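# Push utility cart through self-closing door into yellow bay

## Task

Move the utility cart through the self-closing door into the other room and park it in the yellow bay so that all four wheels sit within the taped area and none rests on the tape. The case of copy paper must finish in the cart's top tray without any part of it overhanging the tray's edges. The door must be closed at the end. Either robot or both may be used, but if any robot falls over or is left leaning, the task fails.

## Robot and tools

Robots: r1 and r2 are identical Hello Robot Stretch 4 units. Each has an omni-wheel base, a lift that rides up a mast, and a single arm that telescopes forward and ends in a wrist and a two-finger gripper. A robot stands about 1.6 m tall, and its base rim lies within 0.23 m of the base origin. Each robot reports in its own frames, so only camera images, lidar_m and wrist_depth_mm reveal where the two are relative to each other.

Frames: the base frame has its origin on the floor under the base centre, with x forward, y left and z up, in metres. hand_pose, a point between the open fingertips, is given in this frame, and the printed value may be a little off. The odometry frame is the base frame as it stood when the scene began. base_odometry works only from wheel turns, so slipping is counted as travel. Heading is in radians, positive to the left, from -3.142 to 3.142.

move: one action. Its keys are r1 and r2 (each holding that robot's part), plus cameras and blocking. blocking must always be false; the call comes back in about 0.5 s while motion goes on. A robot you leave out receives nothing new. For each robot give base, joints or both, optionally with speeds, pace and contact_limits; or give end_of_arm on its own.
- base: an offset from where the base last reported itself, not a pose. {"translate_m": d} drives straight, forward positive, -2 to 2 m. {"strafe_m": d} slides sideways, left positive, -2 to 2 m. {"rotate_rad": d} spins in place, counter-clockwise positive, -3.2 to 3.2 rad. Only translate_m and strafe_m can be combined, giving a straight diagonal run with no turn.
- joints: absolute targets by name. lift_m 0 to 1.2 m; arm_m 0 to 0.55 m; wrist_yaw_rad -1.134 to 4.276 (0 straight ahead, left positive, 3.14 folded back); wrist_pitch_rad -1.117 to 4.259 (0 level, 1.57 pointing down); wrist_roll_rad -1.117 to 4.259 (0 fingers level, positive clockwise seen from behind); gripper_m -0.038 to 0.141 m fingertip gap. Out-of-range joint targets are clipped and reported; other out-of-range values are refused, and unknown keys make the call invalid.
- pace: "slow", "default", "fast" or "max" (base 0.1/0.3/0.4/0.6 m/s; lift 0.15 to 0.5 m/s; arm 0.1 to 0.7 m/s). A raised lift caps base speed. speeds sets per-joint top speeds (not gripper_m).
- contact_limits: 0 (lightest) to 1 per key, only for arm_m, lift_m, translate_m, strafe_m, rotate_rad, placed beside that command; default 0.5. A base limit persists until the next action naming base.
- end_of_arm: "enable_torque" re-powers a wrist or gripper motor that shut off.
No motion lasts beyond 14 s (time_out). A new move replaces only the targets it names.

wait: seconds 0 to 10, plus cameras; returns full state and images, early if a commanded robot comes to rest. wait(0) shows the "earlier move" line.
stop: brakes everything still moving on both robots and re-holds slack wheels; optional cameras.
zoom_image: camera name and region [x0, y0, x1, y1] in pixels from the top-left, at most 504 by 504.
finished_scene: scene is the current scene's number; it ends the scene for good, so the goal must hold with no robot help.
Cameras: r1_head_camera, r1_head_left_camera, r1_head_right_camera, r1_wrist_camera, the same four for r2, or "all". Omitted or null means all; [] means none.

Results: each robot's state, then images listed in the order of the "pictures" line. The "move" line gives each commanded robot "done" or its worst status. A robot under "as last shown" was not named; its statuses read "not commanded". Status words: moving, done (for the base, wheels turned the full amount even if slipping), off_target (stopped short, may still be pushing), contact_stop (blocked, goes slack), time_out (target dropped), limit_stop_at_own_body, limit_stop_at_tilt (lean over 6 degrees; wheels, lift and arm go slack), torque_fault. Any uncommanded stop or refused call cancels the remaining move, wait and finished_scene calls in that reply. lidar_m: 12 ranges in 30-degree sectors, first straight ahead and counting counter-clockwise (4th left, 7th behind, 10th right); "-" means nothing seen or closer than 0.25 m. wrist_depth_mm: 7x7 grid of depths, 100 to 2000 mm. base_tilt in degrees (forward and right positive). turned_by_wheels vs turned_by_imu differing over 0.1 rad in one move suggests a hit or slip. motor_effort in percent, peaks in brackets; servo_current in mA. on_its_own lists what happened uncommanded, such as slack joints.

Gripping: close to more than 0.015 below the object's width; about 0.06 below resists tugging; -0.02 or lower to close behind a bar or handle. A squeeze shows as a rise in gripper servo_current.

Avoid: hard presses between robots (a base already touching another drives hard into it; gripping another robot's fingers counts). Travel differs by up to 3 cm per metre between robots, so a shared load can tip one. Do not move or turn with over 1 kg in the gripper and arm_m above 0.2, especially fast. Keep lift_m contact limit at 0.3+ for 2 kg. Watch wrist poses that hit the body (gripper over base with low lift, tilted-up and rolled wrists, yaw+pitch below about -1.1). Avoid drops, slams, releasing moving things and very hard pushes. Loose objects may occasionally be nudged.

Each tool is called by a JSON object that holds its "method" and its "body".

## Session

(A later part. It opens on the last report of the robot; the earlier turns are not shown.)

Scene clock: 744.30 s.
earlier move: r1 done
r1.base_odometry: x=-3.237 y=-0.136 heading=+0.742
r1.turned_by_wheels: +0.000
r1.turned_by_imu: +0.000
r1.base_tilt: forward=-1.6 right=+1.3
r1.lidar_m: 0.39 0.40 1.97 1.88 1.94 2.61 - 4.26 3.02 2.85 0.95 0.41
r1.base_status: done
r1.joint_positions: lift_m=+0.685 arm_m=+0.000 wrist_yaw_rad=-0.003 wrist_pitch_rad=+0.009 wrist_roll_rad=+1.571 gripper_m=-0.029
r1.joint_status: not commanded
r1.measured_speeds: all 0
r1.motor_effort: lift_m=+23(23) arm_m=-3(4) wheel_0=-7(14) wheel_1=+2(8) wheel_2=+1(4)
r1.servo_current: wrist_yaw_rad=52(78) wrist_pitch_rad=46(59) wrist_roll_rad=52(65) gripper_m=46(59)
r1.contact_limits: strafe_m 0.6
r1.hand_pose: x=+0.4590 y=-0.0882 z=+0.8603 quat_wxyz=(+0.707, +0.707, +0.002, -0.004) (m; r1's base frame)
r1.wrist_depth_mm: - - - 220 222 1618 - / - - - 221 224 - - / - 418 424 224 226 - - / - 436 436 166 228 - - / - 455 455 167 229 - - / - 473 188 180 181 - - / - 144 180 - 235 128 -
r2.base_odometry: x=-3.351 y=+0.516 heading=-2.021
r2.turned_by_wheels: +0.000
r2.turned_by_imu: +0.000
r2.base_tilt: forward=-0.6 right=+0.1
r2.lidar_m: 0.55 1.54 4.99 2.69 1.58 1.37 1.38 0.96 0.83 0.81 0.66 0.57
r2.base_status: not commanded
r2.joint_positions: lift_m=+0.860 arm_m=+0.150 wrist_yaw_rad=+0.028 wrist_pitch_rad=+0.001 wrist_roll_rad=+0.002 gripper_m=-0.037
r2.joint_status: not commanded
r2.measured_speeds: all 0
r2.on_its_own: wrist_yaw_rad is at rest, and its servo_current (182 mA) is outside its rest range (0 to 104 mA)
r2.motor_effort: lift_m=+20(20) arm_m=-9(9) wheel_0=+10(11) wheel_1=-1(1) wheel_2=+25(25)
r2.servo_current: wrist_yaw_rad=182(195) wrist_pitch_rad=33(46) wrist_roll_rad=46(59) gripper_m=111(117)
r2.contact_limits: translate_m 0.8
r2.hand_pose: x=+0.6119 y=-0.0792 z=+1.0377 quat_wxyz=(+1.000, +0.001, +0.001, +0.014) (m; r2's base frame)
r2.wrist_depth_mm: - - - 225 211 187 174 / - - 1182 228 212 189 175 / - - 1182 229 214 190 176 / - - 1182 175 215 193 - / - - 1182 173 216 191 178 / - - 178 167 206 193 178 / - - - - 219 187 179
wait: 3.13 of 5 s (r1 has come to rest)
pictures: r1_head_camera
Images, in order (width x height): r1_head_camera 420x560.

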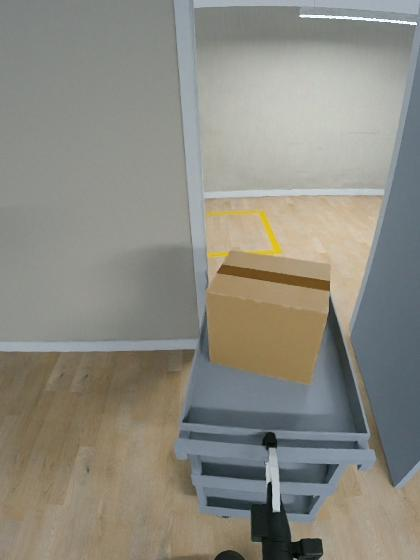

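{"method": "move", "body": {"blocking": false, "r1": {"base":{"strafe_m":0.1},"pace":"slow","contact_limits":{"strafe_m":0.6}}, "cameras": []}}

{"method": "wait", "body": {"seconds": 3, "cameras": []}}

{"method": "move", "body": {"blocking": false, "r1": {"base":{"translate_m":0.25,"strafe_m":-0.06},"pace":"slow","contact_limits":{"translate_m":0.5}}, "cameras": []}}

{"method": "wait", "body": {"seconds": 5, "cameras": ["r1_head_camera"]}}

Scene clock: 750.67 s.
move: r1 moving
r1.base_odometry: x=-3.247 y=-0.125 heading=+0.742
r1.turned_by_wheels: +0.000
r1.turned_by_imu: -0.001
r1.base_tilt: forward=-1.6 right=+1.3
r1.lidar_m: 0.39 0.44 1.95 1.87 1.92 2.57 - 4.25 3.03 2.87 0.97 0.43
r1.base_status: strafe_m moving
r1.joint_positions: lift_m=+0.685 arm_m=+0.000 wrist_yaw_rad=-0.003 wrist_pitch_rad=+0.009 wrist_roll_rad=+1.571 gripper_m=-0.029
r1.joint_status: not commanded
r1.measured_speeds: translate_m=+0.000 strafe_m=+0.056 rotate_rad=+0.000 lift_m=+0.000 arm_m=+0.000 wrist_yaw_rad=+0.000 wrist_pitch_rad=+0.000 wrist_roll_rad=+0.000
r1.motor_effort: lift_m=+23(23) arm_m=-4(4) wheel_0=-13(13) wheel_1=+5(6) wheel_2=-1(1)
r1.servo_current: wrist_yaw_rad=65(72) wrist_pitch_rad=52(59) wrist_roll_rad=46(59) gripper_m=52(52)
r1.contact_limits: strafe_m 0.6
r1.hand_pose: x=+0.4590 y=-0.0882 z=+0.8603 quat_wxyz=(+0.707, +0.707, +0.002, -0.004) (m; r1's base frame)
r1.wrist_depth_mm: - - - 218 218 1661 - / - - - 219 221 - - / - 421 421 223 224 - - / - 436 436 164 227 - - / - 455 455 167 230 - - / - 477 188 180 181 - - / - 144 174 128 234 128 -
r2.base_odometry: x=-3.351 y=+0.516 heading=-2.021
r2.turned_by_wheels: +0.000
r2.turned_by_imu: +0.000
r2.base_tilt: forward=-0.6 right=+0.0
r2.lidar_m: 0.54 1.56 4.97 2.68 1.55 1.38 1.38 0.95 0.82 0.81 0.64 0.58
r2.base_status: not commanded
r2.joint_positions: lift_m=+0.860 arm_m=+0.150 wrist_yaw_rad=+0.028 wrist_pitch_rad=+0.001 wrist_roll_rad=+0.002 gripper_m=-0.037
r2.joint_status: not commanded
r2.measured_speeds: all 0
r2.motor_effort: lift_m=+20(20) arm_m=-9(9) wheel_0=+10(11) wheel_1=-1(1) wheel_2=+25(25)
r2.servo_current: wrist_yaw_rad=176(195) wrist_pitch_rad=46(46) wrist_roll_rad=39(59) gripper_m=104(111)
r2.contact_limits: translate_m 0.8
r2.hand_pose: x=+0.6119 y=-0.0792 z=+1.0377 quat_wxyz=(+1.000, +0.001, +0.001, +0.014) (m; r2's base frame)
r2.wrist_depth_mm: - - - 225 211 187 174 / - - 1205 227 212 189 174 / - - 1205 229 215 190 175 / - - 1205 175 216 194 - / - - 1229 173 216 191 178 / - - 178 167 206 193 179 / - - 1983 - 219 188 179
pictures: none
No camera images: "cameras" was empty.

Scene clock: 752.30 s.
earlier move: r1 done
r1.base_odometry: x=-3.305 y=-0.063 heading=+0.742
r1.turned_by_wheels: +0.000
r1.turned_by_imu: +0.000
r1.base_tilt: forward=-1.6 right=+1.3
r1.lidar_m: 0.39 1.58 1.88 1.78 1.85 2.45 - 4.40 3.11 2.94 1.05 0.40
r1.base_status: done
r1.joint_positions: lift_m=+0.685 arm_m=+0.000 wrist_yaw_rad=-0.003 wrist_pitch_rad=+0.009 wrist_roll_rad=+1.571 gripper_m=-0.029
r1.joint_status: not commanded
r1.measured_speeds: all 0
r1.motor_effort: lift_m=+23(23) arm_m=-4(4) wheel_0=-6(13) wheel_1=+2(6) wheel_2=+1(2)
r1.servo_current: wrist_yaw_rad=52(72) wrist_pitch_rad=65(65) wrist_roll_rad=39(72) gripper_m=52(59)
r1.contact_limits: strafe_m 0.6
r1.hand_pose: x=+0.4590 y=-0.0882 z=+0.8603 quat_wxyz=(+0.707, +0.707, +0.002, -0.004) (m; r1's base frame)
r1.wrist_depth_mm: - - - 144 200 - - / - 394 399 147 205 - - / - 410 413 151 213 - - / - 436 439 157 219 - - / - 469 477 163 226 - - / - 504 188 177 181 - - / - 137 167 - 242 128 -
r2.base_odometry: x=-3.351 y=+0.516 heading=-2.021
r2.turned_by_wheels: +0.000
r2.turned_by_imu: +0.000
r2.base_tilt: forward=-0.6 right=+0.0
r2.lidar_m: 0.54 3.99 4.97 2.64 1.60 1.38 1.39 0.98 0.81 0.82 0.65 0.57
r2.base_status: not commanded
r2.joint_positions: lift_m=+0.860 arm_m=+0.150 wrist_yaw_rad=+0.028 wrist_pitch_rad=+0.001 wrist_roll_rad=+0.002 gripper_m=-0.037
r2.joint_status: not commanded
r2.measured_speeds: all 0
r2.on_its_own: wrist_yaw_rad is at rest, and its servo_current (182 mA) is outside its rest range (0 to 104 mA)
r2.motor_effort: lift_m=+20(20) arm_m=-9(9) wheel_0=+11(11) wheel_1=+0(1) wheel_2=+25(25)
r2.servo_current: wrist_yaw_rad=182(195) wrist_pitch_rad=46(52) wrist_roll_rad=39(59) gripper_m=111(111)
r2.contact_limits: translate_m 0.8
r2.hand_pose: x=+0.6119 y=-0.0792 z=+1.0377 quat_wxyz=(+1.000, +0.001, +0.001, +0.014) (m; r2's base frame)
r2.wrist_depth_mm: - - - 225 210 187 174 / - - 1281 229 211 189 175 / - - - 229 214 191 176 / - - - 175 216 194 - / - - 1281 173 216 192 178 / - - 178 167 207 194 178 / - - - - 218 188 180
wait: 1.63 of 3 s (r1 has come to rest)
pictures: none
No camera images: "cameras" was empty.

Scene clock: 752.80 s.
move: r1 moving
r1.base_odometry: x=-3.294 y=-0.056 heading=+0.742
r1.turned_by_wheels: +0.000
r1.turned_by_imu: +0.000
r1.base_tilt: forward=-1.6 right=+1.2
r1.lidar_m: 0.39 1.57 1.88 1.77 1.86 2.43 - 4.39 3.11 2.93 1.04 0.39
r1.base_status: translate_m moving; strafe_m moving
r1.joint_positions: lift_m=+0.685 arm_m=+0.000 wrist_yaw_rad=-0.003 wrist_pitch_rad=+0.009 wrist_roll_rad=+1.571 gripper_m=-0.029
r1.joint_status: not commanded
r1.measured_speeds: translate_m=+0.048 strafe_m=-0.012 rotate_rad=-0.001 lift_m=+0.000 arm_m=+0.000 wrist_yaw_rad=+0.000 wrist_pitch_rad=+0.000 wrist_roll_rad=+0.000
r1.motor_effort: lift_m=+23(23) arm_m=+3(4) wheel_0=+10(10) wheel_1=+5(7) wheel_2=-12(12)
r1.servo_current: wrist_yaw_rad=59(65) wrist_pitch_rad=52(59) wrist_roll_rad=52(65) gripper_m=59(59)
r1.contact_limits: translate_m 0.5
r1.hand_pose: x=+0.4590 y=-0.0882 z=+0.8603 quat_wxyz=(+0.707, +0.707, +0.002, -0.004) (m; r1's base frame)
r1.wrist_depth_mm: - - - - 195 - - / - 397 397 144 202 - - / - 407 410 148 209 - - / - 436 442 154 216 - - / - 466 469 158 224 - - / - 508 488 166 182 - - / - 137 167 133 238 136 -
r2.base_odometry: x=-3.351 y=+0.516 heading=-2.021
r2.turned_by_wheels: +0.000
r2.turned_by_imu: +0.000
r2.base_tilt: forward=-0.6 right=+0.0
r2.lidar_m: 0.55 3.98 5.00 2.65 1.60 1.37 1.36 0.97 0.82 0.83 0.64 0.57
r2.base_status: not commanded
r2.joint_positions: lift_m=+0.860 arm_m=+0.150 wrist_yaw_rad=+0.028 wrist_pitch_rad=+0.001 wrist_roll_rad=+0.002 gripper_m=-0.037
r2.joint_status: not commanded
r2.measured_speeds: all 0
r2.motor_effort: lift_m=+20(20) arm_m=-9(9) wheel_0=+11(11) wheel_1=-1(1) wheel_2=+24(25)
r2.servo_current: wrist_yaw_rad=189(195) wrist_pitch_rad=39(46) wrist_roll_rad=59(59) gripper_m=104(111)
r2.contact_limits: translate_m 0.8
r2.hand_pose: x=+0.6119 y=-0.0792 z=+1.0377 quat_wxyz=(+1.000, +0.001, +0.001, +0.014) (m; r2's base frame)
r2.wrist_depth_mm: - - - 225 211 187 173 / - - - 228 212 189 174 / - - - 229 214 190 176 / - - - 175 216 195 - / - - 1281 173 216 192 178 / - - 178 167 206 193 179 / - - - - 220 188 179
pictures: none
No camera images: "cameras" was empty.

Scene clock: 756.13 s.
earlier move: r1 done
r1.base_odometry: x=-3.080 y=+0.062 heading=+0.743
r1.turned_by_wheels: +0.001
r1.turned_by_imu: +0.001
r1.base_tilt: forward=-1.6 right=+1.3
r1.lidar_m: 0.43 0.47 1.78 1.85 1.89 2.55 - 4.28 3.05 1.44 0.88 0.39
r1.base_status: done
r1.joint_positions: lift_m=+0.685 arm_m=+0.000 wrist_yaw_rad=+0.003 wrist_pitch_rad=+0.009 wrist_roll_rad=+1.571 gripper_m=-0.029
r1.joint_status: not commanded
r1.measured_speeds: all 0
r1.motor_effort: lift_m=+23(23) arm_m=+4(4) wheel_0=+7(16) wheel_1=+3(7) wheel_2=+0(14)
r1.servo_current: wrist_yaw_rad=46(85) wrist_pitch_rad=52(59) wrist_roll_rad=26(72) gripper_m=46(65)
r1.contact_limits: translate_m 0.5
r1.hand_pose: x=+0.4595 y=-0.0865 z=+0.8603 quat_wxyz=(+0.707, +0.707, +0.004, -0.002) (m; r1's base frame)
r1.wrist_depth_mm: - - - - 185 - - / - 384 384 - 194 - - / - 407 410 199 201 - - / - 439 442 148 212 - - / - 488 488 154 223 - - / - - 191 184 183 - - / - 137 167 - 244 126 -
r2.base_odometry: x=-3.351 y=+0.516 heading=-2.021
r2.turned_by_wheels: +0.000
r2.turned_by_imu: +0.000
r2.base_tilt: forward=-0.7 right=+0.0
r2.lidar_m: 0.55 3.94 5.00 2.67 1.59 1.37 1.35 0.94 0.81 0.82 0.66 0.58
r2.base_status: not commanded
r2.joint_positions: lift_m=+0.860 arm_m=+0.150 wrist_yaw_rad=+0.028 wrist_pitch_rad=+0.001 wrist_roll_rad=+0.002 gripper_m=-0.037
r2.joint_status: not commanded
r2.measured_speeds: all 0
r2.on_its_own: wrist_yaw_rad is at rest, and its servo_current (182 mA) is outside its rest range (0 to 104 mA)
r2.motor_effort: lift_m=+20(20) arm_m=-9(9) wheel_0=+10(11) wheel_1=-1(1) wheel_2=+25(25)
r2.servo_current: wrist_yaw_rad=182(195) wrist_pitch_rad=39(46) wrist_roll_rad=52(65) gripper_m=111(111)
r2.contact_limits: translate_m 0.8
r2.hand_pose: x=+0.6119 y=-0.0792 z=+1.0377 quat_wxyz=(+1.000, +0.001, +0.001, +0.014) (m; r2's base frame)
r2.wrist_depth_mm: - - - 225 210 187 173 / - - - 228 212 187 174 / - - - 229 214 190 176 / - - - 175 215 194 - / - - - 173 216 191 178 / - - 178 167 206 194 179 / - - - - 219 187 179
wait: 3.33 of 5 s (r1 has come to rest)
pictures: r1_head_camera
Images, in order (width x height): r1_head_camera 420x560.

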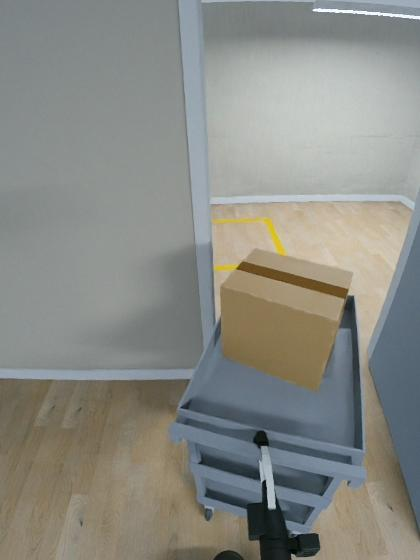

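{"method": "move", "body": {"blocking": false, "r1": {"base":{"strafe_m":-0.17},"pace":"slow","contact_limits":{"strafe_m":0.6}}, "cameras": []}}

{"method": "wait", "body": {"seconds": 4, "cameras": []}}

{"method": "move", "body": {"blocking": false, "r1": {"base":{"translate_m":0.25,"strafe_m":0.0},"pace":"slow","contact_limits":{"translate_m":0.5}}, "cameras": []}}

{"method": "wait", "body": {"seconds": 5, "cameras": ["r1_head_camera"]}}

Scene clock: 762.07 s.
move: r1 moving
r1.base_odometry: x=-3.070 y=+0.052 heading=+0.743
r1.turned_by_wheels: +0.001
r1.turned_by_imu: +0.000
r1.base_tilt: forward=-1.6 right=+1.3
r1.lidar_m: 0.43 0.47 1.76 1.86 1.93 2.56 - 4.29 3.00 1.42 0.87 0.39
r1.base_status: strafe_m moving
r1.joint_positions: lift_m=+0.685 arm_m=+0.000 wrist_yaw_rad=+0.004 wrist_pitch_rad=+0.009 wrist_roll_rad=+1.571 gripper_m=-0.029
r1.joint_status: not commanded
r1.measured_speeds: translate_m=+0.001 strafe_m=-0.056 rotate_rad=-0.002 lift_m=+0.000 arm_m=+0.000 wrist_yaw_rad=+0.000 wrist_pitch_rad=+0.000 wrist_roll_rad=+0.000
r1.motor_effort: lift_m=+23(23) arm_m=+4(4) wheel_0=+12(13) wheel_1=-6(6) wheel_2=+1(2)
r1.servo_current: wrist_yaw_rad=46(52) wrist_pitch_rad=52(59) wrist_roll_rad=26(65) gripper_m=52(52)
r1.contact_limits: strafe_m 0.6
r1.hand_pose: x=+0.4596 y=-0.0863 z=+0.8603 quat_wxyz=(+0.707, +0.707, +0.004, -0.002) (m; r1's base frame)
r1.wrist_depth_mm: - - - 183 187 - - / - 389 387 191 196 - - / - 404 407 199 204 - - / - 436 439 150 211 - - / - 473 480 155 222 - - / - 512 504 184 183 - - / - 137 167 - 244 127 -
r2.base_odometry: x=-3.351 y=+0.516 heading=-2.021
r2.turned_by_wheels: +0.000
r2.turned_by_imu: +0.000
r2.base_tilt: forward=-0.7 right=+0.0
r2.lidar_m: 0.53 3.96 4.99 2.70 1.58 1.35 1.37 0.93 0.82 0.81 0.64 0.57
r2.base_status: not commanded
r2.joint_positions: lift_m=+0.860 arm_m=+0.150 wrist_yaw_rad=+0.028 wrist_pitch_rad=+0.001 wrist_roll_rad=+0.002 gripper_m=-0.037
r2.joint_status: not commanded
r2.measured_speeds: all 0
r2.motor_effort: lift_m=+20(20) arm_m=-9(9) wheel_0=+11(11) wheel_1=-1(1) wheel_2=+25(25)
r2.servo_current: wrist_yaw_rad=182(195) wrist_pitch_rad=39(46) wrist_roll_rad=39(59) gripper_m=111(117)
r2.contact_limits: translate_m 0.8
r2.hand_pose: x=+0.6119 y=-0.0792 z=+1.0377 quat_wxyz=(+1.000, +0.001, +0.001, +0.014) (m; r2's base frame)
r2.wrist_depth_mm: - - - 225 211 187 173 / - - - 228 212 188 174 / - - - 229 214 191 176 / - - - 175 216 194 - / - - - 173 216 191 178 / - - 178 166 206 193 179 / - - - - 218 187 179
pictures: none
No camera images: "cameras" was empty.

Scene clock: 764.40 s.
earlier move: r1 done
r1.base_odometry: x=-2.965 y=-0.063 heading=+0.743
r1.turned_by_wheels: +0.000
r1.turned_by_imu: +0.000
r1.base_tilt: forward=-1.6 right=+1.3
r1.lidar_m: 0.38 0.42 1.79 1.99 2.09 2.76 - 4.04 2.85 1.29 0.72 0.43
r1.base_status: done
r1.joint_positions: lift_m=+0.685 arm_m=+0.000 wrist_yaw_rad=+0.004 wrist_pitch_rad=+0.009 wrist_roll_rad=+1.571 gripper_m=-0.029
r1.joint_status: not commanded
r1.measured_speeds: all 0
r1.motor_effort: lift_m=+23(23) arm_m=-4(4) wheel_0=+3(13) wheel_1=-2(7) wheel_2=+4(6)
r1.servo_current: wrist_yaw_rad=39(78) wrist_pitch_rad=52(65) wrist_roll_rad=46(65) gripper_m=52(59)
r1.contact_limits: strafe_m 0.6
r1.hand_pose: x=+0.4596 y=-0.0862 z=+0.8603 quat_wxyz=(+0.707, +0.707, +0.005, -0.002) (m; r1's base frame)
r1.wrist_depth_mm: - - - 225 228 1618 1182 / - - - 226 229 1618 - / - 462 427 227 229 - - / - 430 433 229 229 - - / - 449 452 169 232 - - / - 469 211 180 182 - - / - 144 180 - 233 128 -
r2.base_odometry: x=-3.351 y=+0.516 heading=-2.021
r2.turned_by_wheels: +0.000
r2.turned_by_imu: +0.000
r2.base_tilt: forward=-0.6 right=+0.0
r2.lidar_m: 0.54 3.99 4.97 2.68 1.60 1.35 1.36 0.95 0.81 0.81 0.65 0.58
r2.base_status: not commanded
r2.joint_positions: lift_m=+0.860 arm_m=+0.150 wrist_yaw_rad=+0.028 wrist_pitch_rad=+0.001 wrist_roll_rad=+0.002 gripper_m=-0.037
r2.joint_status: not commanded
r2.measured_speeds: all 0
r2.on_its_own: wrist_yaw_rad is at rest, and its servo_current (176 mA) is outside its rest range (0 to 104 mA)
r2.motor_effort: lift_m=+20(20) arm_m=-9(9) wheel_0=+10(11) wheel_1=+0(1) wheel_2=+25(25)
r2.servo_current: wrist_yaw_rad=176(195) wrist_pitch_rad=33(52) wrist_roll_rad=59(65) gripper_m=104(117)
r2.contact_limits: translate_m 0.8
r2.hand_pose: x=+0.6119 y=-0.0792 z=+1.0377 quat_wxyz=(+1.000, +0.001, +0.001, +0.014) (m; r2's base frame)
r2.wrist_depth_mm: - - - 226 211 187 173 / - - - 228 213 188 174 / - - - 229 214 190 176 / - - - 175 216 193 - / - - - 173 216 192 178 / - - 178 167 206 193 178 / - - - - 219 188 179
wait: 2.33 of 4 s (r1 has come to rest)
pictures: none
No camera images: "cameras" was empty.

Scene clock: 764.90 s.
move: r1 moving
r1.base_odometry: x=-2.956 y=-0.054 heading=+0.743
r1.turned_by_wheels: +0.000
r1.turned_by_imu: +0.000
r1.base_tilt: forward=-1.6 right=+1.3
r1.lidar_m: 0.36 0.42 1.78 2.03 2.06 2.78 - 4.03 2.87 1.31 0.72 0.43
r1.base_status: translate_m moving; strafe_m moving
r1.joint_positions: lift_m=+0.685 arm_m=+0.000 wrist_yaw_rad=+0.003 wrist_pitch_rad=+0.009 wrist_roll_rad=+1.571 gripper_m=-0.029
r1.joint_status: not commanded
r1.measured_speeds: translate_m=+0.049 strafe_m=+0.000 rotate_rad=+0.002 lift_m=+0.000 arm_m=+0.000 wrist_yaw_rad=+0.000 wrist_pitch_rad=+0.000 wrist_roll_rad=+0.000
r1.motor_effort: lift_m=+23(23) arm_m=+0(4) wheel_0=+9(9) wheel_1=+4(6) wheel_2=-9(9)
r1.servo_current: wrist_yaw_rad=46(59) wrist_pitch_rad=46(65) wrist_roll_rad=46(59) gripper_m=46(52)
r1.contact_limits: translate_m 0.5
r1.hand_pose: x=+0.4595 y=-0.0867 z=+0.8603 quat_wxyz=(+0.707, +0.707, +0.004, -0.002) (m; r1's base frame)
r1.wrist_depth_mm: - - - 230 231 1618 1229 / - - - 229 230 1661 - / - - 549 229 231 - - / - 430 433 229 231 - - / - 442 445 169 230 - - / - 459 452 168 183 - - / - 144 179 134 229 127 -
r2.base_odometry: x=-3.351 y=+0.516 heading=-2.021
r2.turned_by_wheels: +0.000
r2.turned_by_imu: +0.000
r2.base_tilt: forward=-0.7 right=+0.0
r2.lidar_m: 0.55 4.02 4.97 2.68 1.59 1.35 1.38 0.93 0.80 0.81 0.66 0.59
r2.base_status: not commanded
r2.joint_positions: lift_m=+0.860 arm_m=+0.150 wrist_yaw_rad=+0.028 wrist_pitch_rad=+0.001 wrist_roll_rad=+0.002 gripper_m=-0.037
r2.joint_status: not commanded
r2.measured_speeds: all 0
r2.motor_effort: lift_m=+20(20) arm_m=-9(9) wheel_0=+11(11) wheel_1=+0(1) wheel_2=+25(25)
r2.servo_current: wrist_yaw_rad=189(189) wrist_pitch_rad=39(46) wrist_roll_rad=46(59) gripper_m=111(111)
r2.contact_limits: translate_m 0.8
r2.hand_pose: x=+0.6119 y=-0.0792 z=+1.0377 quat_wxyz=(+1.000, +0.001, +0.001, +0.014) (m; r2's base frame)
r2.wrist_depth_mm: - - - 226 211 187 173 / - - - 229 213 189 174 / - - - 229 214 191 175 / - - - 175 215 195 - / - - - 173 216 192 178 / - - 178 167 206 193 179 / - - - - 219 187 179
pictures: none
No camera images: "cameras" was empty.

Scene clock: 768.20 s.
earlier move: r1 done
r1.base_odometry: x=-2.781 y=+0.106 heading=+0.743
r1.turned_by_wheels: +0.000
r1.turned_by_imu: -0.002
r1.base_tilt: forward=-1.6 right=+1.3
r1.lidar_m: 0.37 0.39 1.41 2.03 2.09 2.76 - 4.01 2.86 0.63 0.67 0.42
r1.base_status: done
r1.joint_positions: lift_m=+0.685 arm_m=+0.000 wrist_yaw_rad=-0.005 wrist_pitch_rad=+0.009 wrist_roll_rad=+1.571 gripper_m=-0.029
r1.joint_status: not commanded
r1.measured_speeds: all 0
r1.motor_effort: lift_m=+23(23) arm_m=+4(4) wheel_0=+2(9) wheel_1=+2(7) wheel_2=-4(13)
r1.servo_current: wrist_yaw_rad=33(78) wrist_pitch_rad=52(65) wrist_roll_rad=33(72) gripper_m=52(59)
r1.contact_limits: translate_m 0.5
r1.hand_pose: x=+0.4588 y=-0.0889 z=+0.8603 quat_wxyz=(+0.707, +0.707, +0.001, -0.005) (m; r1's base frame)
r1.wrist_depth_mm: - - - 236 236 1661 1182 / - - - 233 236 1756 - / - - - 232 232 - - / - 430 433 230 234 - - / - 442 449 171 230 - - / - 455 189 184 181 - - / - 459 469 132 229 127 -
r2.base_odometry: x=-3.351 y=+0.516 heading=-2.021
r2.turned_by_wheels: +0.000
r2.turned_by_imu: +0.000
r2.base_tilt: forward=-0.6 right=+0.0
r2.lidar_m: 0.56 3.95 4.97 2.69 1.58 1.37 1.37 0.96 0.83 0.83 0.63 0.58
r2.base_status: not commanded
r2.joint_positions: lift_m=+0.860 arm_m=+0.150 wrist_yaw_rad=+0.028 wrist_pitch_rad=+0.001 wrist_roll_rad=+0.002 gripper_m=-0.037
r2.joint_status: not commanded
r2.measured_speeds: all 0
r2.on_its_own: wrist_yaw_rad is at rest, and its servo_current (182 mA) is outside its rest range (0 to 104 mA)
r2.motor_effort: lift_m=+20(20) arm_m=-9(9) wheel_0=+10(11) wheel_1=-1(1) wheel_2=+25(25)
r2.servo_current: wrist_yaw_rad=182(202) wrist_pitch_rad=46(52) wrist_roll_rad=52(65) gripper_m=104(117)
r2.contact_limits: translate_m 0.8
r2.hand_pose: x=+0.6119 y=-0.0792 z=+1.0377 quat_wxyz=(+1.000, +0.001, +0.001, +0.014) (m; r2's base frame)
r2.wrist_depth_mm: - - - 225 210 188 173 / - - - 227 212 189 175 / - - - 229 214 190 176 / - - - 175 216 194 - / - - - 173 216 192 177 / - - 178 167 206 193 178 / - - - - 219 187 179
wait: 3.30 of 5 s (r1 has come to rest)
pictures: r1_head_camera
Images, in order (width x height): r1_head_camera 420x560.

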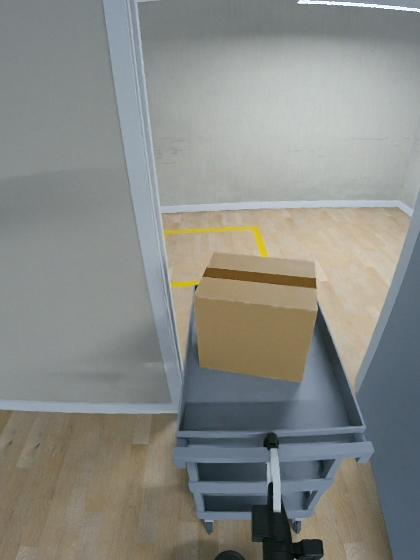

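{"method": "move", "body": {"blocking": false, "r1": {"base":{"translate_m":0.25,"strafe_m":-0.05},"pace":"slow","contact_limits":{"translate_m":0.5}}, "cameras": []}}

{"method": "wait", "body": {"seconds": 5, "cameras": ["r1_head_camera"]}}

Scene clock: 773.40 s.
move: r1 moving
r1.base_odometry: x=-2.770 y=+0.113 heading=+0.743
r1.turned_by_wheels: +0.000
r1.turned_by_imu: +0.000
r1.base_tilt: forward=-1.6 right=+1.3
r1.lidar_m: 0.39 0.40 1.41 2.03 2.07 2.79 - 4.02 2.87 0.62 0.67 0.43
r1.base_status: translate_m moving; strafe_m moving
r1.joint_positions: lift_m=+0.685 arm_m=+0.000 wrist_yaw_rad=-0.005 wrist_pitch_rad=+0.009 wrist_roll_rad=+1.571 gripper_m=-0.029
r1.joint_status: not commanded
r1.measured_speeds: translate_m=+0.049 strafe_m=-0.010 rotate_rad=+0.003 lift_m=+0.000 arm_m=+0.000 wrist_yaw_rad=+0.000 wrist_pitch_rad=+0.000 wrist_roll_rad=+0.000
r1.motor_effort: lift_m=+23(23) arm_m=+4(4) wheel_0=+3(6) wheel_1=+6(6) wheel_2=-11(11)
r1.servo_current: wrist_yaw_rad=52(59) wrist_pitch_rad=52(59) wrist_roll_rad=46(72) gripper_m=52(52)
r1.contact_limits: translate_m 0.5
r1.hand_pose: x=+0.4588 y=-0.0889 z=+0.8603 quat_wxyz=(+0.707, +0.707, +0.001, -0.005) (m; r1's base frame)
r1.wrist_depth_mm: - - - 235 236 1661 1205 / - - - 234 234 1808 - / - - - 233 234 - - / - 433 433 230 231 - - / - 442 445 170 231 - - / - 459 188 185 181 - - / - 466 469 133 228 136 -
r2.base_odometry: x=-3.351 y=+0.516 heading=-2.021
r2.turned_by_wheels: +0.000
r2.turned_by_imu: +0.000
r2.base_tilt: forward=-0.6 right=+0.0
r2.lidar_m: 0.53 3.97 5.01 2.64 1.58 1.38 1.38 0.95 0.82 0.81 0.63 0.57
r2.base_status: not commanded
r2.joint_positions: lift_m=+0.860 arm_m=+0.150 wrist_yaw_rad=+0.028 wrist_pitch_rad=+0.001 wrist_roll_rad=+0.002 gripper_m=-0.037
r2.joint_status: not commanded
r2.measured_speeds: all 0
r2.motor_effort: lift_m=+20(20) arm_m=-9(9) wheel_0=+10(11) wheel_1=-1(1) wheel_2=+25(25)
r2.servo_current: wrist_yaw_rad=176(195) wrist_pitch_rad=39(46) wrist_roll_rad=46(52) gripper_m=117(117)
r2.contact_limits: translate_m 0.8
r2.hand_pose: x=+0.6119 y=-0.0792 z=+1.0377 quat_wxyz=(+1.000, +0.001, +0.001, +0.014) (m; r2's base frame)
r2.wrist_depth_mm: - - - 225 211 187 173 / - - - 227 212 188 174 / - - - 229 214 190 176 / - - - 175 215 195 - / - - - 174 216 191 177 / - - 178 167 206 193 179 / - - - - 219 188 179
pictures: none
No camera images: "cameras" was empty.

Scene clock: 776.70 s.
earlier move: r1 done
r1.base_odometry: x=-2.563 y=+0.239 heading=+0.744
r1.turned_by_wheels: +0.001
r1.turned_by_imu: +0.001
r1.base_tilt: forward=-1.6 right=+1.3
r1.lidar_m: 0.39 0.42 1.09 2.06 2.15 2.86 - 3.92 2.90 0.59 0.65 0.43
r1.base_status: done
r1.joint_positions: lift_m=+0.685 arm_m=+0.000 wrist_yaw_rad=+0.002 wrist_pitch_rad=+0.009 wrist_roll_rad=+1.571 gripper_m=-0.029
r1.joint_status: not commanded
r1.measured_speeds: all 0
r1.motor_effort: lift_m=+23(23) arm_m=+4(4) wheel_0=+8(12) wheel_1=+4(6) wheel_2=+0(11)
r1.servo_current: wrist_yaw_rad=59(72) wrist_pitch_rad=52(65) wrist_roll_rad=46(72) gripper_m=46(59)
r1.contact_limits: translate_m 0.5
r1.hand_pose: x=+0.4594 y=-0.0870 z=+0.8603 quat_wxyz=(+0.707, +0.707, +0.004, -0.003) (m; r1's base frame)
r1.wrist_depth_mm: - - - 226 227 1618 1160 / - - - 227 228 1661 - / - 500 459 228 229 - - / - 427 430 228 229 - - / - 445 445 168 230 - - / - 466 213 184 185 - - / - 484 184 131 231 135 -
r2.base_odometry: x=-3.351 y=+0.516 heading=-2.021
r2.turned_by_wheels: +0.000
r2.turned_by_imu: +0.000
r2.base_tilt: forward=-0.6 right=+0.0
r2.lidar_m: 0.54 3.96 4.98 2.64 1.57 1.37 1.37 0.95 0.83 0.81 0.65 0.57
r2.base_status: not commanded
r2.joint_positions: lift_m=+0.860 arm_m=+0.150 wrist_yaw_rad=+0.028 wrist_pitch_rad=+0.001 wrist_roll_rad=+0.002 gripper_m=-0.037
r2.joint_status: not commanded
r2.measured_speeds: all 0
r2.on_its_own: wrist_yaw_rad is at rest, and its servo_current (189 mA) is outside its rest range (0 to 104 mA)
r2.motor_effort: lift_m=+20(20) arm_m=-8(9) wheel_0=+11(11) wheel_1=-1(1) wheel_2=+25(25)
r2.servo_current: wrist_yaw_rad=189(195) wrist_pitch_rad=46(46) wrist_roll_rad=39(65) gripper_m=104(117)
r2.contact_limits: translate_m 0.8
r2.hand_pose: x=+0.6119 y=-0.0792 z=+1.0377 quat_wxyz=(+1.000, +0.001, +0.001, +0.014) (m; r2's base frame)
r2.wrist_depth_mm: - - - 225 211 188 173 / - - - 228 212 189 174 / - - - 229 215 191 176 / - - - 175 216 193 - / - - - 173 216 191 178 / - - 178 166 207 193 179 / - - - - 219 188 179
wait: 3.30 of 5 s (r1 has come to rest)
pictures: r1_head_camera
Images, in order (width x height): r1_head_camera 420x560.

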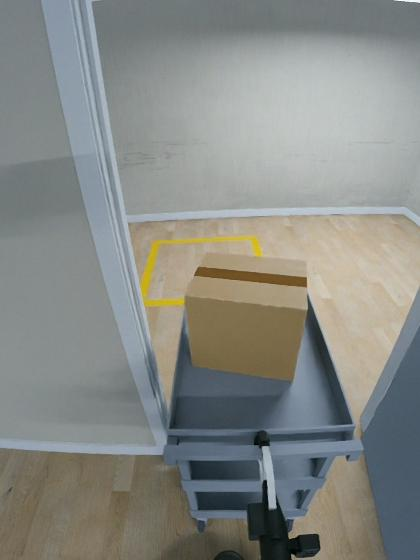

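{"method": "move", "body": {"blocking": false, "r1": {"base":{"translate_m":0.3,"strafe_m":-0.12},"pace":"slow","contact_limits":{"translate_m":0.5}}, "cameras": []}}

{"method": "wait", "body": {"seconds": 5, "cameras": ["r1_head_camera","r1_head_left_camera","r1_head_right_camera"]}}

Scene clock: 782.87 s.
move: r1 moving
r1.base_odometry: x=-2.551 y=+0.243 heading=+0.745
r1.turned_by_wheels: +0.001
r1.turned_by_imu: +0.001
r1.base_tilt: forward=-1.6 right=+1.3
r1.lidar_m: 0.38 0.40 1.09 2.07 2.16 2.91 - 3.92 0.60 0.58 0.64 0.44
r1.base_status: translate_m moving; strafe_m moving
r1.joint_positions: lift_m=+0.685 arm_m=+0.000 wrist_yaw_rad=+0.002 wrist_pitch_rad=+0.009 wrist_roll_rad=+1.571 gripper_m=-0.029
r1.joint_status: not commanded
r1.measured_speeds: translate_m=+0.049 strafe_m=-0.019 rotate_rad=+0.001 lift_m=+0.000 arm_m=+0.000 wrist_yaw_rad=+0.000 wrist_pitch_rad=+0.000 wrist_roll_rad=+0.000
r1.motor_effort: lift_m=+23(23) arm_m=+4(4) wheel_0=+10(13) wheel_1=+4(6) wheel_2=-7(7)
r1.servo_current: wrist_yaw_rad=33(59) wrist_pitch_rad=46(59) wrist_roll_rad=39(65) gripper_m=46(59)
r1.contact_limits: translate_m 0.5
r1.hand_pose: x=+0.4594 y=-0.0870 z=+0.8603 quat_wxyz=(+0.707, +0.707, +0.004, -0.003) (m; r1's base frame)
r1.wrist_depth_mm: - - - 226 226 1661 1182 / - - - 227 229 1661 - / - 508 466 228 228 - - / - 424 433 227 229 - - / - 445 445 167 229 - - / - 462 455 185 229 - - / - 473 183 - 229 135 -
r2.base_odometry: x=-3.351 y=+0.516 heading=-2.021
r2.turned_by_wheels: +0.000
r2.turned_by_imu: +0.000
r2.base_tilt: forward=-0.7 right=+0.0
r2.lidar_m: 0.55 3.99 5.00 2.68 1.59 1.38 1.38 0.94 0.80 0.82 0.64 0.59
r2.base_status: not commanded
r2.joint_positions: lift_m=+0.860 arm_m=+0.150 wrist_yaw_rad=+0.028 wrist_pitch_rad=+0.001 wrist_roll_rad=+0.002 gripper_m=-0.037
r2.joint_status: not commanded
r2.measured_speeds: all 0
r2.motor_effort: lift_m=+20(20) arm_m=-9(9) wheel_0=+10(11) wheel_1=-1(1) wheel_2=+25(25)
r2.servo_current: wrist_yaw_rad=202(202) wrist_pitch_rad=39(46) wrist_roll_rad=46(52) gripper_m=111(111)
r2.contact_limits: translate_m 0.8
r2.hand_pose: x=+0.6119 y=-0.0792 z=+1.0377 quat_wxyz=(+1.000, +0.001, +0.001, +0.014) (m; r2's base frame)
r2.wrist_depth_mm: - - - 224 211 187 174 / - - - 228 213 188 174 / - - - 229 214 190 175 / - - - 175 216 194 - / - - - 173 217 192 178 / - - 178 167 206 193 178 / - - - - 219 189 179
pictures: none
No camera images: "cameras" was empty.

Scene clock: 786.80 s.
earlier move: r1 done
r1.base_odometry: x=-2.262 y=+0.354 heading=+0.745
r1.turned_by_wheels: +0.000
r1.turned_by_imu: +0.001
r1.base_tilt: forward=-1.6 right=+1.3
r1.lidar_m: 0.36 0.36 0.70 1.75 2.30 3.08 - 4.34 0.52 0.50 0.55 0.42
r1.base_status: done
r1.joint_positions: lift_m=+0.685 arm_m=+0.000 wrist_yaw_rad=+0.002 wrist_pitch_rad=+0.009 wrist_roll_rad=+1.571 gripper_m=-0.029
r1.joint_status: not commanded
r1.measured_speeds: all 0
r1.motor_effort: lift_m=+23(23) arm_m=+4(4) wheel_0=+8(13) wheel_1=+3(8) wheel_2=+1(7)
r1.servo_current: wrist_yaw_rad=46(72) wrist_pitch_rad=52(65) wrist_roll_rad=52(65) gripper_m=52(59)
r1.contact_limits: translate_m 0.5
r1.hand_pose: x=+0.4594 y=-0.0868 z=+0.8603 quat_wxyz=(+0.707, +0.707, +0.004, -0.002) (m; r1's base frame)
r1.wrist_depth_mm: - - - 250 254 1576 1160 / - - - 245 247 1708 - / - - - 240 242 1808 - / - 436 436 235 238 - - / - 442 442 174 232 - - / - 445 439 185 229 - - / - 449 184 131 224 127 -
r2.base_odometry: x=-3.351 y=+0.516 heading=-2.021
r2.turned_by_wheels: +0.000
r2.turned_by_imu: +0.001
r2.base_tilt: forward=-0.7 right=+0.0
r2.lidar_m: 0.54 4.00 4.98 2.64 1.60 1.36 1.36 0.96 0.82 0.80 0.64 0.58
r2.base_status: not commanded
r2.joint_positions: lift_m=+0.860 arm_m=+0.150 wrist_yaw_rad=+0.028 wrist_pitch_rad=+0.001 wrist_roll_rad=+0.002 gripper_m=-0.037
r2.joint_status: not commanded
r2.measured_speeds: all 0
r2.on_its_own: wrist_yaw_rad is at rest, and its servo_current (176 mA) is outside its rest range (0 to 104 mA)
r2.motor_effort: lift_m=+20(20) arm_m=-9(9) wheel_0=+10(11) wheel_1=-1(1) wheel_2=+25(25)
r2.servo_current: wrist_yaw_rad=176(202) wrist_pitch_rad=39(52) wrist_roll_rad=52(65) gripper_m=104(111)
r2.contact_limits: translate_m 0.8
r2.hand_pose: x=+0.6119 y=-0.0792 z=+1.0377 quat_wxyz=(+1.000, +0.001, +0.001, +0.014) (m; r2's base frame)
r2.wrist_depth_mm: - - - 225 211 187 173 / - - - 227 212 188 174 / - - - 229 214 190 176 / - - - 175 216 193 - / - - - 173 216 191 178 / - - 178 166 206 194 179 / - - - - 219 187 179
wait: 3.93 of 5 s (r1 has come to rest)
pictures: r1_head_camera, r1_head_left_camera, r1_head_right_camera
Images, in order (width x height): r1_head_camera 420x560, r1_head_left_camera 420x672, r1_head_right_camera 420x672.

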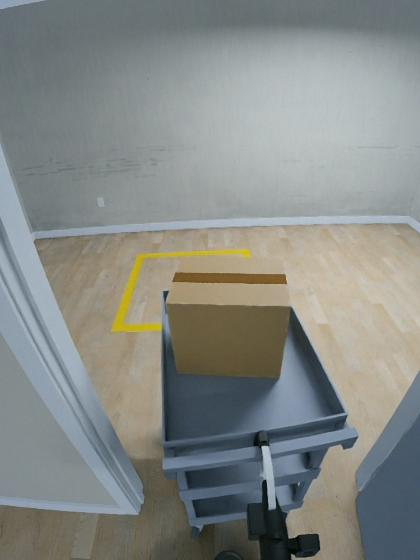

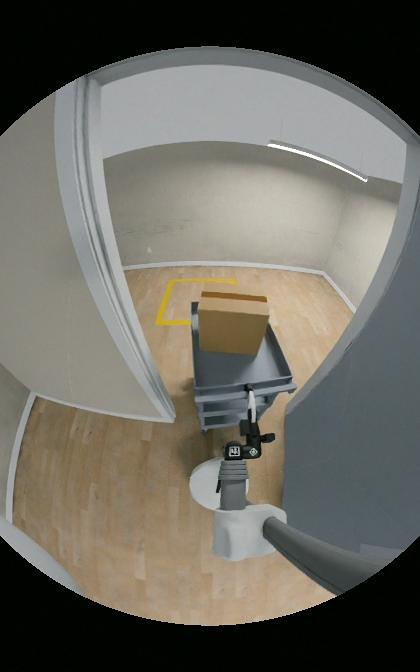

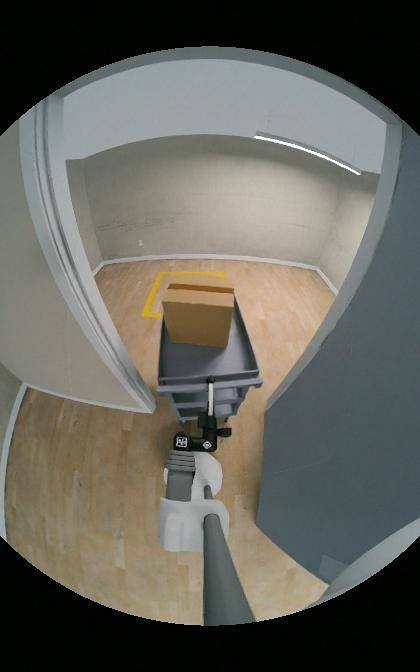

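{"method": "move", "body": {"blocking": false, "r1": {"base":{"translate_m":0.4,"strafe_m":-0.03},"pace":"slow","contact_limits":{"translate_m":0.5}}, "cameras": []}}

{"method": "wait", "body": {"seconds": 6, "cameras": ["r1_head_camera","r1_head_left_camera"]}}

Scene clock: 792.63 s.
move: r1 moving
r1.base_odometry: x=-2.252 y=+0.362 heading=+0.745
r1.turned_by_wheels: +0.001
r1.turned_by_imu: +0.000
r1.base_tilt: forward=-1.6 right=+1.3
r1.lidar_m: 0.37 0.37 0.68 1.72 2.29 3.06 - 4.45 0.50 0.49 0.53 0.43
r1.base_status: translate_m moving; strafe_m moving
r1.joint_positions: lift_m=+0.685 arm_m=+0.000 wrist_yaw_rad=+0.002 wrist_pitch_rad=+0.009 wrist_roll_rad=+1.571 gripper_m=-0.029
r1.joint_status: not commanded
r1.measured_speeds: translate_m=+0.049 strafe_m=-0.003 rotate_rad=+0.001 lift_m=+0.000 arm_m=+0.000 wrist_yaw_rad=+0.000 wrist_pitch_rad=+0.000 wrist_roll_rad=+0.000
r1.motor_effort: lift_m=+23(23) arm_m=+4(4) wheel_0=+7(11) wheel_1=+4(6) wheel_2=-8(8)
r1.servo_current: wrist_yaw_rad=65(72) wrist_pitch_rad=52(59) wrist_roll_rad=52(72) gripper_m=52(59)
r1.contact_limits: translate_m 0.5
r1.hand_pose: x=+0.4594 y=-0.0868 z=+0.8603 quat_wxyz=(+0.707, +0.707, +0.004, -0.002) (m; r1's base frame)
r1.wrist_depth_mm: - - - 253 254 1537 1182 / - - - 246 247 1708 - / - - - 240 242 1661 - / - 433 436 235 237 - - / - 436 442 174 234 - - / - 442 210 185 185 - - / - 445 183 - 224 127 -
r2.base_odometry: x=-3.351 y=+0.516 heading=-2.021
r2.turned_by_wheels: +0.000
r2.turned_by_imu: +0.000
r2.base_tilt: forward=-0.6 right=+0.1
r2.lidar_m: 0.54 4.01 4.99 2.68 1.60 1.37 1.39 0.94 0.81 0.83 0.64 0.58
r2.base_status: not commanded
r2.joint_positions: lift_m=+0.860 arm_m=+0.150 wrist_yaw_rad=+0.028 wrist_pitch_rad=+0.001 wrist_roll_rad=+0.002 gripper_m=-0.037
r2.joint_status: not commanded
r2.measured_speeds: all 0
r2.motor_effort: lift_m=+20(20) arm_m=-9(9) wheel_0=+11(11) wheel_1=-1(1) wheel_2=+25(25)
r2.servo_current: wrist_yaw_rad=182(195) wrist_pitch_rad=39(46) wrist_roll_rad=52(52) gripper_m=104(111)
r2.contact_limits: translate_m 0.8
r2.hand_pose: x=+0.6119 y=-0.0792 z=+1.0377 quat_wxyz=(+1.000, +0.001, +0.001, +0.014) (m; r2's base frame)
r2.wrist_depth_mm: - - - 225 211 187 173 / - - - 228 211 188 175 / - - - 228 214 190 176 / - - - 175 216 194 - / - - - 173 216 191 178 / - - 178 166 206 193 179 / - - - - 218 189 179
pictures: none
No camera images: "cameras" was empty.

Scene clock: 797.43 s.
earlier move: r1 done
r1.base_odometry: x=-1.947 y=+0.603 heading=+0.745
r1.turned_by_wheels: -0.001
r1.turned_by_imu: -0.003
r1.base_tilt: forward=-1.5 right=+1.3
r1.lidar_m: 0.35 0.35 0.42 0.43 2.34 3.11 - 0.68 0.53 0.49 0.58 0.46
r1.base_status: done
r1.joint_positions: lift_m=+0.685 arm_m=+0.000 wrist_yaw_rad=-0.003 wrist_pitch_rad=+0.009 wrist_roll_rad=+1.571 gripper_m=-0.029
r1.joint_status: not commanded
r1.measured_speeds: all 0
r1.motor_effort: lift_m=+23(23) arm_m=+4(4) wheel_0=+0(11) wheel_1=+2(7) wheel_2=-7(11)
r1.servo_current: wrist_yaw_rad=46(72) wrist_pitch_rad=52(59) wrist_roll_rad=39(72) gripper_m=52(59)
r1.contact_limits: translate_m 0.5
r1.hand_pose: x=+0.4590 y=-0.0884 z=+0.8603 quat_wxyz=(+0.707, +0.707, +0.002, -0.004) (m; r1's base frame)
r1.wrist_depth_mm: - - - - 272 296 1078 / - - - 257 260 1661 1255 / - - - 247 251 1863 - / - - 442 238 242 - - / - 436 439 175 235 - - / - 436 204 184 181 - - / - 433 439 133 220 127 -
r2.base_odometry: x=-3.351 y=+0.516 heading=-2.021
r2.turned_by_wheels: +0.000
r2.turned_by_imu: +0.001
r2.base_tilt: forward=-0.6 right=+0.0
r2.lidar_m: 0.57 3.95 4.97 2.69 1.58 1.36 1.36 0.94 0.81 0.84 0.64 0.58
r2.base_status: not commanded
r2.joint_positions: lift_m=+0.860 arm_m=+0.150 wrist_yaw_rad=+0.028 wrist_pitch_rad=+0.001 wrist_roll_rad=+0.002 gripper_m=-0.037
r2.joint_status: not commanded
r2.measured_speeds: all 0
r2.on_its_own: wrist_yaw_rad is at rest, and its servo_current (182 mA) is outside its rest range (0 to 104 mA)
r2.motor_effort: lift_m=+20(20) arm_m=-9(9) wheel_0=+10(11) wheel_1=-1(1) wheel_2=+25(25)
r2.servo_current: wrist_yaw_rad=182(202) wrist_pitch_rad=39(52) wrist_roll_rad=39(65) gripper_m=104(117)
r2.contact_limits: translate_m 0.8
r2.hand_pose: x=+0.6119 y=-0.0792 z=+1.0377 quat_wxyz=(+1.000, +0.001, +0.001, +0.014) (m; r2's base frame)
r2.wrist_depth_mm: - - - 225 211 188 173 / - - - 228 212 188 174 / - - - 229 213 190 175 / - - - 176 216 194 - / - - - 173 216 191 178 / - - 178 167 206 193 179 / - - - - 219 188 180
wait: 4.80 of 6 s (r1 has come to rest)
pictures: r1_head_camera, r1_head_left_camera
Images, in order (width x height): r1_head_camera 420x560, r1_head_left_camera 420x672.

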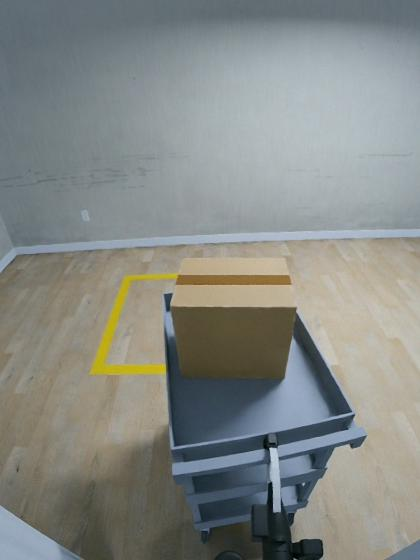

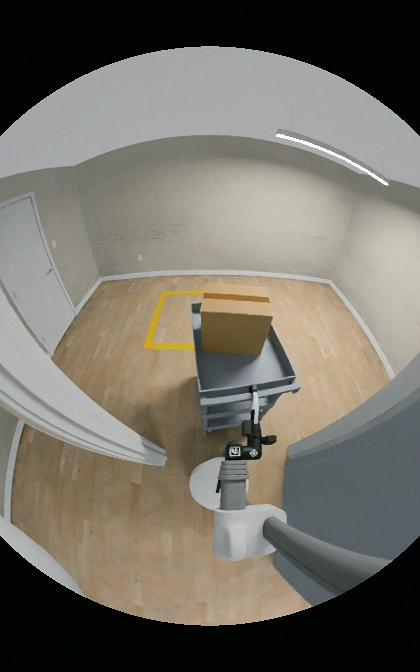

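{"method": "move", "body": {"blocking": false, "r1": {"base":{"strafe_m":-0.15},"pace":"slow","contact_limits":{"strafe_m":0.5}}, "cameras": []}}

{"method": "wait", "body": {"seconds": 4, "cameras": []}}

{"method": "move", "body": {"blocking": false, "r1": {"base":{"translate_m":0.5,"strafe_m":0.13},"pace":"slow","contact_limits":{"translate_m":0.5}}, "cameras": []}}

{"method": "wait", "body": {"seconds": 8, "cameras": ["r1_head_camera","r1_head_left_camera","r1_head_right_camera"]}}

Scene clock: 815.47 s.
move: r1 moving
r1.base_odometry: x=-1.938 y=+0.592 heading=+0.745
r1.turned_by_wheels: +0.000
r1.turned_by_imu: +0.000
r1.base_tilt: forward=-1.6 right=+1.3
r1.lidar_m: 0.36 0.38 0.42 0.44 2.35 3.13 - 0.67 0.51 0.47 0.53 0.46
r1.base_status: strafe_m moving
r1.joint_positions: lift_m=+0.685 arm_m=+0.000 wrist_yaw_rad=-0.003 wrist_pitch_rad=+0.009 wrist_roll_rad=+1.571 gripper_m=-0.029
r1.joint_status: not commanded
r1.measured_speeds: translate_m=+0.000 strafe_m=-0.057 rotate_rad=-0.001 lift_m=+0.000 arm_m=+0.000 wrist_yaw_rad=+0.000 wrist_pitch_rad=+0.000 wrist_roll_rad=+0.000
r1.motor_effort: lift_m=+23(23) arm_m=+4(4) wheel_0=+9(9) wheel_1=-5(8) wheel_2=-3(4)
r1.servo_current: wrist_yaw_rad=46(65) wrist_pitch_rad=52(59) wrist_roll_rad=46(59) gripper_m=46(52)
r1.contact_limits: strafe_m 0.5
r1.hand_pose: x=+0.4590 y=-0.0882 z=+0.8603 quat_wxyz=(+0.707, +0.707, +0.002, -0.004) (m; r1's base frame)
r1.wrist_depth_mm: - - - 260 267 293 1078 / - - - 255 258 1618 1160 / - - - 247 249 1808 - / - - 442 238 242 - - / - 439 442 175 235 - - / - 436 210 185 183 - - / - 439 439 - 220 135 -
r2.base_odometry: x=-3.351 y=+0.516 heading=-2.021
r2.turned_by_wheels: +0.000
r2.turned_by_imu: +0.000
r2.base_tilt: forward=-0.6 right=+0.0
r2.lidar_m: 0.54 3.98 4.98 2.69 1.58 1.38 1.39 0.92 0.82 0.82 0.66 0.58
r2.base_status: not commanded
r2.joint_positions: lift_m=+0.860 arm_m=+0.150 wrist_yaw_rad=+0.028 wrist_pitch_rad=+0.001 wrist_roll_rad=+0.002 gripper_m=-0.037
r2.joint_status: not commanded
r2.measured_speeds: all 0
r2.motor_effort: lift_m=+20(20) arm_m=-9(9) wheel_0=+10(11) wheel_1=+0(1) wheel_2=+25(25)
r2.servo_current: wrist_yaw_rad=195(195) wrist_pitch_rad=39(39) wrist_roll_rad=59(59) gripper_m=111(111)
r2.contact_limits: translate_m 0.8
r2.hand_pose: x=+0.6119 y=-0.0792 z=+1.0377 quat_wxyz=(+1.000, +0.001, +0.001, +0.014) (m; r2's base frame)
r2.wrist_depth_mm: - - - 226 211 187 174 / - - - 228 212 188 174 / - - - 229 213 191 176 / - - - 175 216 194 - / - - - 173 217 191 178 / - - 178 167 206 193 179 / - - - - 219 187 179
pictures: none
No camera images: "cameras" was empty.

Scene clock: 817.60 s.
earlier move: r1 done
r1.base_odometry: x=-1.846 y=+0.493 heading=+0.745
r1.turned_by_wheels: +0.000
r1.turned_by_imu: +0.000
r1.base_tilt: forward=-1.5 right=+1.3
r1.lidar_m: 0.33 0.34 0.57 0.54 2.51 3.35 - 0.49 0.36 0.36 0.41 0.45
r1.base_status: done
r1.joint_positions: lift_m=+0.685 arm_m=+0.000 wrist_yaw_rad=+0.006 wrist_pitch_rad=+0.009 wrist_roll_rad=+1.571 gripper_m=-0.029
r1.joint_status: not commanded
r1.measured_speeds: all 0
r1.motor_effort: lift_m=+23(23) arm_m=-3(4) wheel_0=+4(14) wheel_1=-2(8) wheel_2=+5(6)
r1.servo_current: wrist_yaw_rad=46(78) wrist_pitch_rad=52(59) wrist_roll_rad=46(65) gripper_m=46(59)
r1.contact_limits: strafe_m 0.5
r1.hand_pose: x=+0.4598 y=-0.0856 z=+0.8603 quat_wxyz=(+0.707, +0.707, +0.005, -0.001) (m; r1's base frame)
r1.wrist_depth_mm: - - - - 303 1397 1078 / - - - - 307 1464 433 / - - - - 270 1708 - / - - - 251 253 1863 - / - 439 439 236 242 - - / - 433 430 176 183 - - / - 421 183 128 218 - -
r2.base_odometry: x=-3.351 y=+0.516 heading=-2.021
r2.turned_by_wheels: +0.000
r2.turned_by_imu: +0.000
r2.base_tilt: forward=-0.6 right=+0.0
r2.lidar_m: 0.53 3.97 4.96 2.69 1.57 1.38 1.39 0.95 0.80 0.82 0.65 0.57
r2.base_status: not commanded
r2.joint_positions: lift_m=+0.860 arm_m=+0.150 wrist_yaw_rad=+0.028 wrist_pitch_rad=+0.001 wrist_roll_rad=+0.002 gripper_m=-0.037
r2.joint_status: not commanded
r2.measured_speeds: all 0
r2.on_its_own: wrist_yaw_rad is at rest, and its servo_current (169 mA) is outside its rest range (0 to 104 mA)
r2.motor_effort: lift_m=+20(20) arm_m=-9(9) wheel_0=+10(11) wheel_1=-1(1) wheel_2=+25(25)
r2.servo_current: wrist_yaw_rad=169(195) wrist_pitch_rad=39(52) wrist_roll_rad=46(59) gripper_m=104(111)
r2.contact_limits: translate_m 0.8
r2.hand_pose: x=+0.6119 y=-0.0792 z=+1.0377 quat_wxyz=(+1.000, +0.001, +0.001, +0.014) (m; r2's base frame)
r2.wrist_depth_mm: - - - 226 211 187 174 / - - - 229 212 189 174 / - - - 229 214 190 176 / - - - 175 215 194 - / - - - 173 216 192 178 / - - 178 167 206 193 179 / - - - - 218 188 179
wait: 2.13 of 4 s (r1 has come to rest)
pictures: none
No camera images: "cameras" was empty.

Scene clock: 818.10 s.
move: r1 moving
r1.base_odometry: x=-1.839 y=+0.503 heading=+0.745
r1.turned_by_wheels: +0.000
r1.turned_by_imu: +0.000
r1.base_tilt: forward=-1.6 right=+1.3
r1.lidar_m: 0.33 0.31 0.58 0.55 2.50 3.31 - 0.50 0.37 0.35 0.39 0.46
r1.base_status: translate_m moving; strafe_m moving
r1.joint_positions: lift_m=+0.685 arm_m=+0.000 wrist_yaw_rad=+0.003 wrist_pitch_rad=+0.009 wrist_roll_rad=+1.571 gripper_m=-0.029
r1.joint_status: not commanded
r1.measured_speeds: translate_m=+0.047 strafe_m=+0.014 rotate_rad=-0.002 lift_m=+0.000 arm_m=+0.000 wrist_yaw_rad=-0.001 wrist_pitch_rad=+0.000 wrist_roll_rad=+0.000
r1.motor_effort: lift_m=+23(23) arm_m=-1(4) wheel_0=+6(8) wheel_1=+7(9) wheel_2=-7(7)
r1.servo_current: wrist_yaw_rad=46(65) wrist_pitch_rad=46(59) wrist_roll_rad=46(59) gripper_m=52(59)
r1.contact_limits: translate_m 0.5
r1.hand_pose: x=+0.4595 y=-0.0867 z=+0.8603 quat_wxyz=(+0.707, +0.707, +0.004, -0.002) (m; r1's base frame)
r1.wrist_depth_mm: - - - - 314 1464 1042 / - - - - 303 1464 1138 / - - - - 277 1708 - / - - - 249 256 1808 - / - 442 439 235 240 - - / - 430 211 173 183 - - / - 415 183 - 214 127 -
r2.base_odometry: x=-3.351 y=+0.516 heading=-2.021
r2.turned_by_wheels: +0.000
r2.turned_by_imu: +0.000
r2.base_tilt: forward=-0.6 right=+0.0
r2.lidar_m: 0.53 3.99 4.99 2.67 1.60 1.37 1.39 0.96 0.83 0.82 0.64 0.59
r2.base_status: not commanded
r2.joint_positions: lift_m=+0.860 arm_m=+0.150 wrist_yaw_rad=+0.028 wrist_pitch_rad=+0.001 wrist_roll_rad=+0.002 gripper_m=-0.037
r2.joint_status: not commanded
r2.measured_speeds: all 0
r2.motor_effort: lift_m=+20(20) arm_m=-9(9) wheel_0=+11(11) wheel_1=-1(1) wheel_2=+24(25)
r2.servo_current: wrist_yaw_rad=182(195) wrist_pitch_rad=39(46) wrist_roll_rad=46(59) gripper_m=111(111)
r2.contact_limits: translate_m 0.8
r2.hand_pose: x=+0.6119 y=-0.0792 z=+1.0377 quat_wxyz=(+1.000, +0.001, +0.001, +0.014) (m; r2's base frame)
r2.wrist_depth_mm: - - - 225 211 187 173 / - - - 228 213 189 175 / - - - 229 214 191 175 / - - - 175 215 194 - / - - - 173 216 191 178 / - - 178 167 206 193 179 / - - - - 219 188 179
pictures: none
No camera images: "cameras" was empty.

Scene clock: 824.03 s.
earlier move: r1 done
r1.base_odometry: x=-1.566 y=+0.927 heading=+0.745
r1.turned_by_wheels: -0.001
r1.turned_by_imu: -0.004
r1.base_tilt: forward=-1.6 right=+1.3
r1.lidar_m: 0.35 0.37 2.41 1.11 0.49 3.49 - 0.74 0.56 0.79 2.47 0.46
r1.base_status: done
r1.joint_positions: lift_m=+0.685 arm_m=+0.000 wrist_yaw_rad=-0.011 wrist_pitch_rad=+0.009 wrist_roll_rad=+1.571 gripper_m=-0.029
r1.joint_status: not commanded
r1.measured_speeds: all 0
r1.motor_effort: lift_m=+23(23) arm_m=+4(4) wheel_0=+0(8) wheel_1=+1(9) wheel_2=-6(16)
r1.servo_current: wrist_yaw_rad=78(104) wrist_pitch_rad=52(65) wrist_roll_rad=52(72) gripper_m=59(59)
r1.contact_limits: translate_m 0.5
r1.hand_pose: x=+0.4583 y=-0.0905 z=+0.8603 quat_wxyz=(+0.707, +0.707, -0.001, -0.007) (m; r1's base frame)
r1.wrist_depth_mm: - - - 251 256 1537 1118 / - - - 246 249 1708 1229 / - - - 241 243 1808 - / - 436 436 236 237 - - / - 436 442 173 234 - - / - 439 187 184 181 - - / - 445 442 131 224 127 -
r2.base_odometry: x=-3.351 y=+0.516 heading=-2.021
r2.turned_by_wheels: +0.000
r2.turned_by_imu: +0.001
r2.base_tilt: forward=-0.6 right=+0.0
r2.lidar_m: 0.53 4.00 4.97 2.65 1.58 1.36 1.37 0.92 0.81 0.82 0.64 0.58
r2.base_status: not commanded
r2.joint_positions: lift_m=+0.860 arm_m=+0.150 wrist_yaw_rad=+0.028 wrist_pitch_rad=+0.001 wrist_roll_rad=+0.002 gripper_m=-0.037
r2.joint_status: not commanded
r2.measured_speeds: all 0
r2.on_its_own: wrist_yaw_rad is at rest, and its servo_current (176 mA) is outside its rest range (0 to 104 mA)
r2.motor_effort: lift_m=+20(20) arm_m=-9(9) wheel_0=+10(11) wheel_1=-1(1) wheel_2=+25(25)
r2.servo_current: wrist_yaw_rad=176(202) wrist_pitch_rad=39(52) wrist_roll_rad=46(65) gripper_m=104(117)
r2.contact_limits: translate_m 0.8
r2.hand_pose: x=+0.6120 y=-0.0792 z=+1.0377 quat_wxyz=(+1.000, +0.001, +0.001, +0.014) (m; r2's base frame)
r2.wrist_depth_mm: - - - 225 211 187 173 / - - - 228 212 189 174 / - - - 229 213 190 176 / - - - 175 215 194 - / - - - 173 216 191 178 / - - 178 167 206 193 179 / - - - - 219 187 179
wait: 5.93 of 8 s (r1 has come to rest)
pictures: r1_head_camera, r1_head_left_camera, r1_head_right_camera
Images, in order (width x height): r1_head_camera 420x560, r1_head_left_camera 420x672, r1_head_right_camera 420x672.

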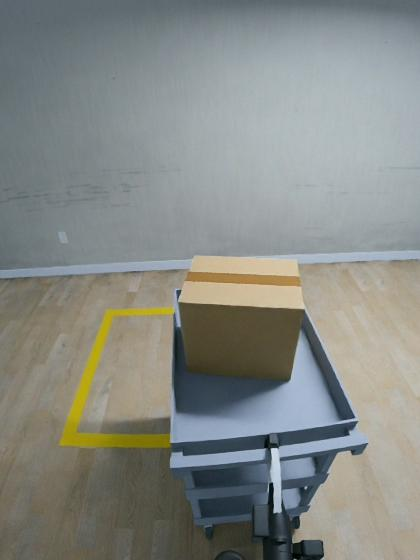

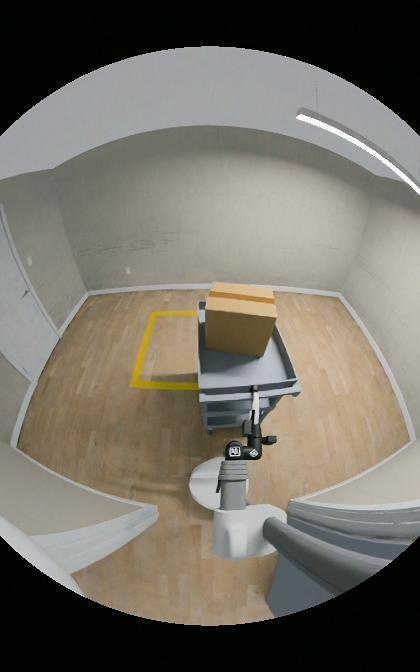

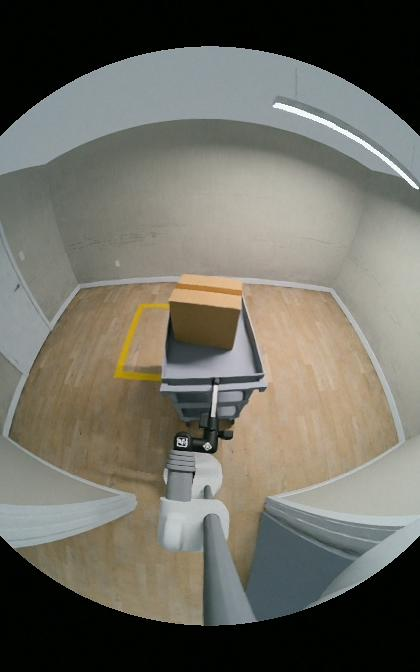

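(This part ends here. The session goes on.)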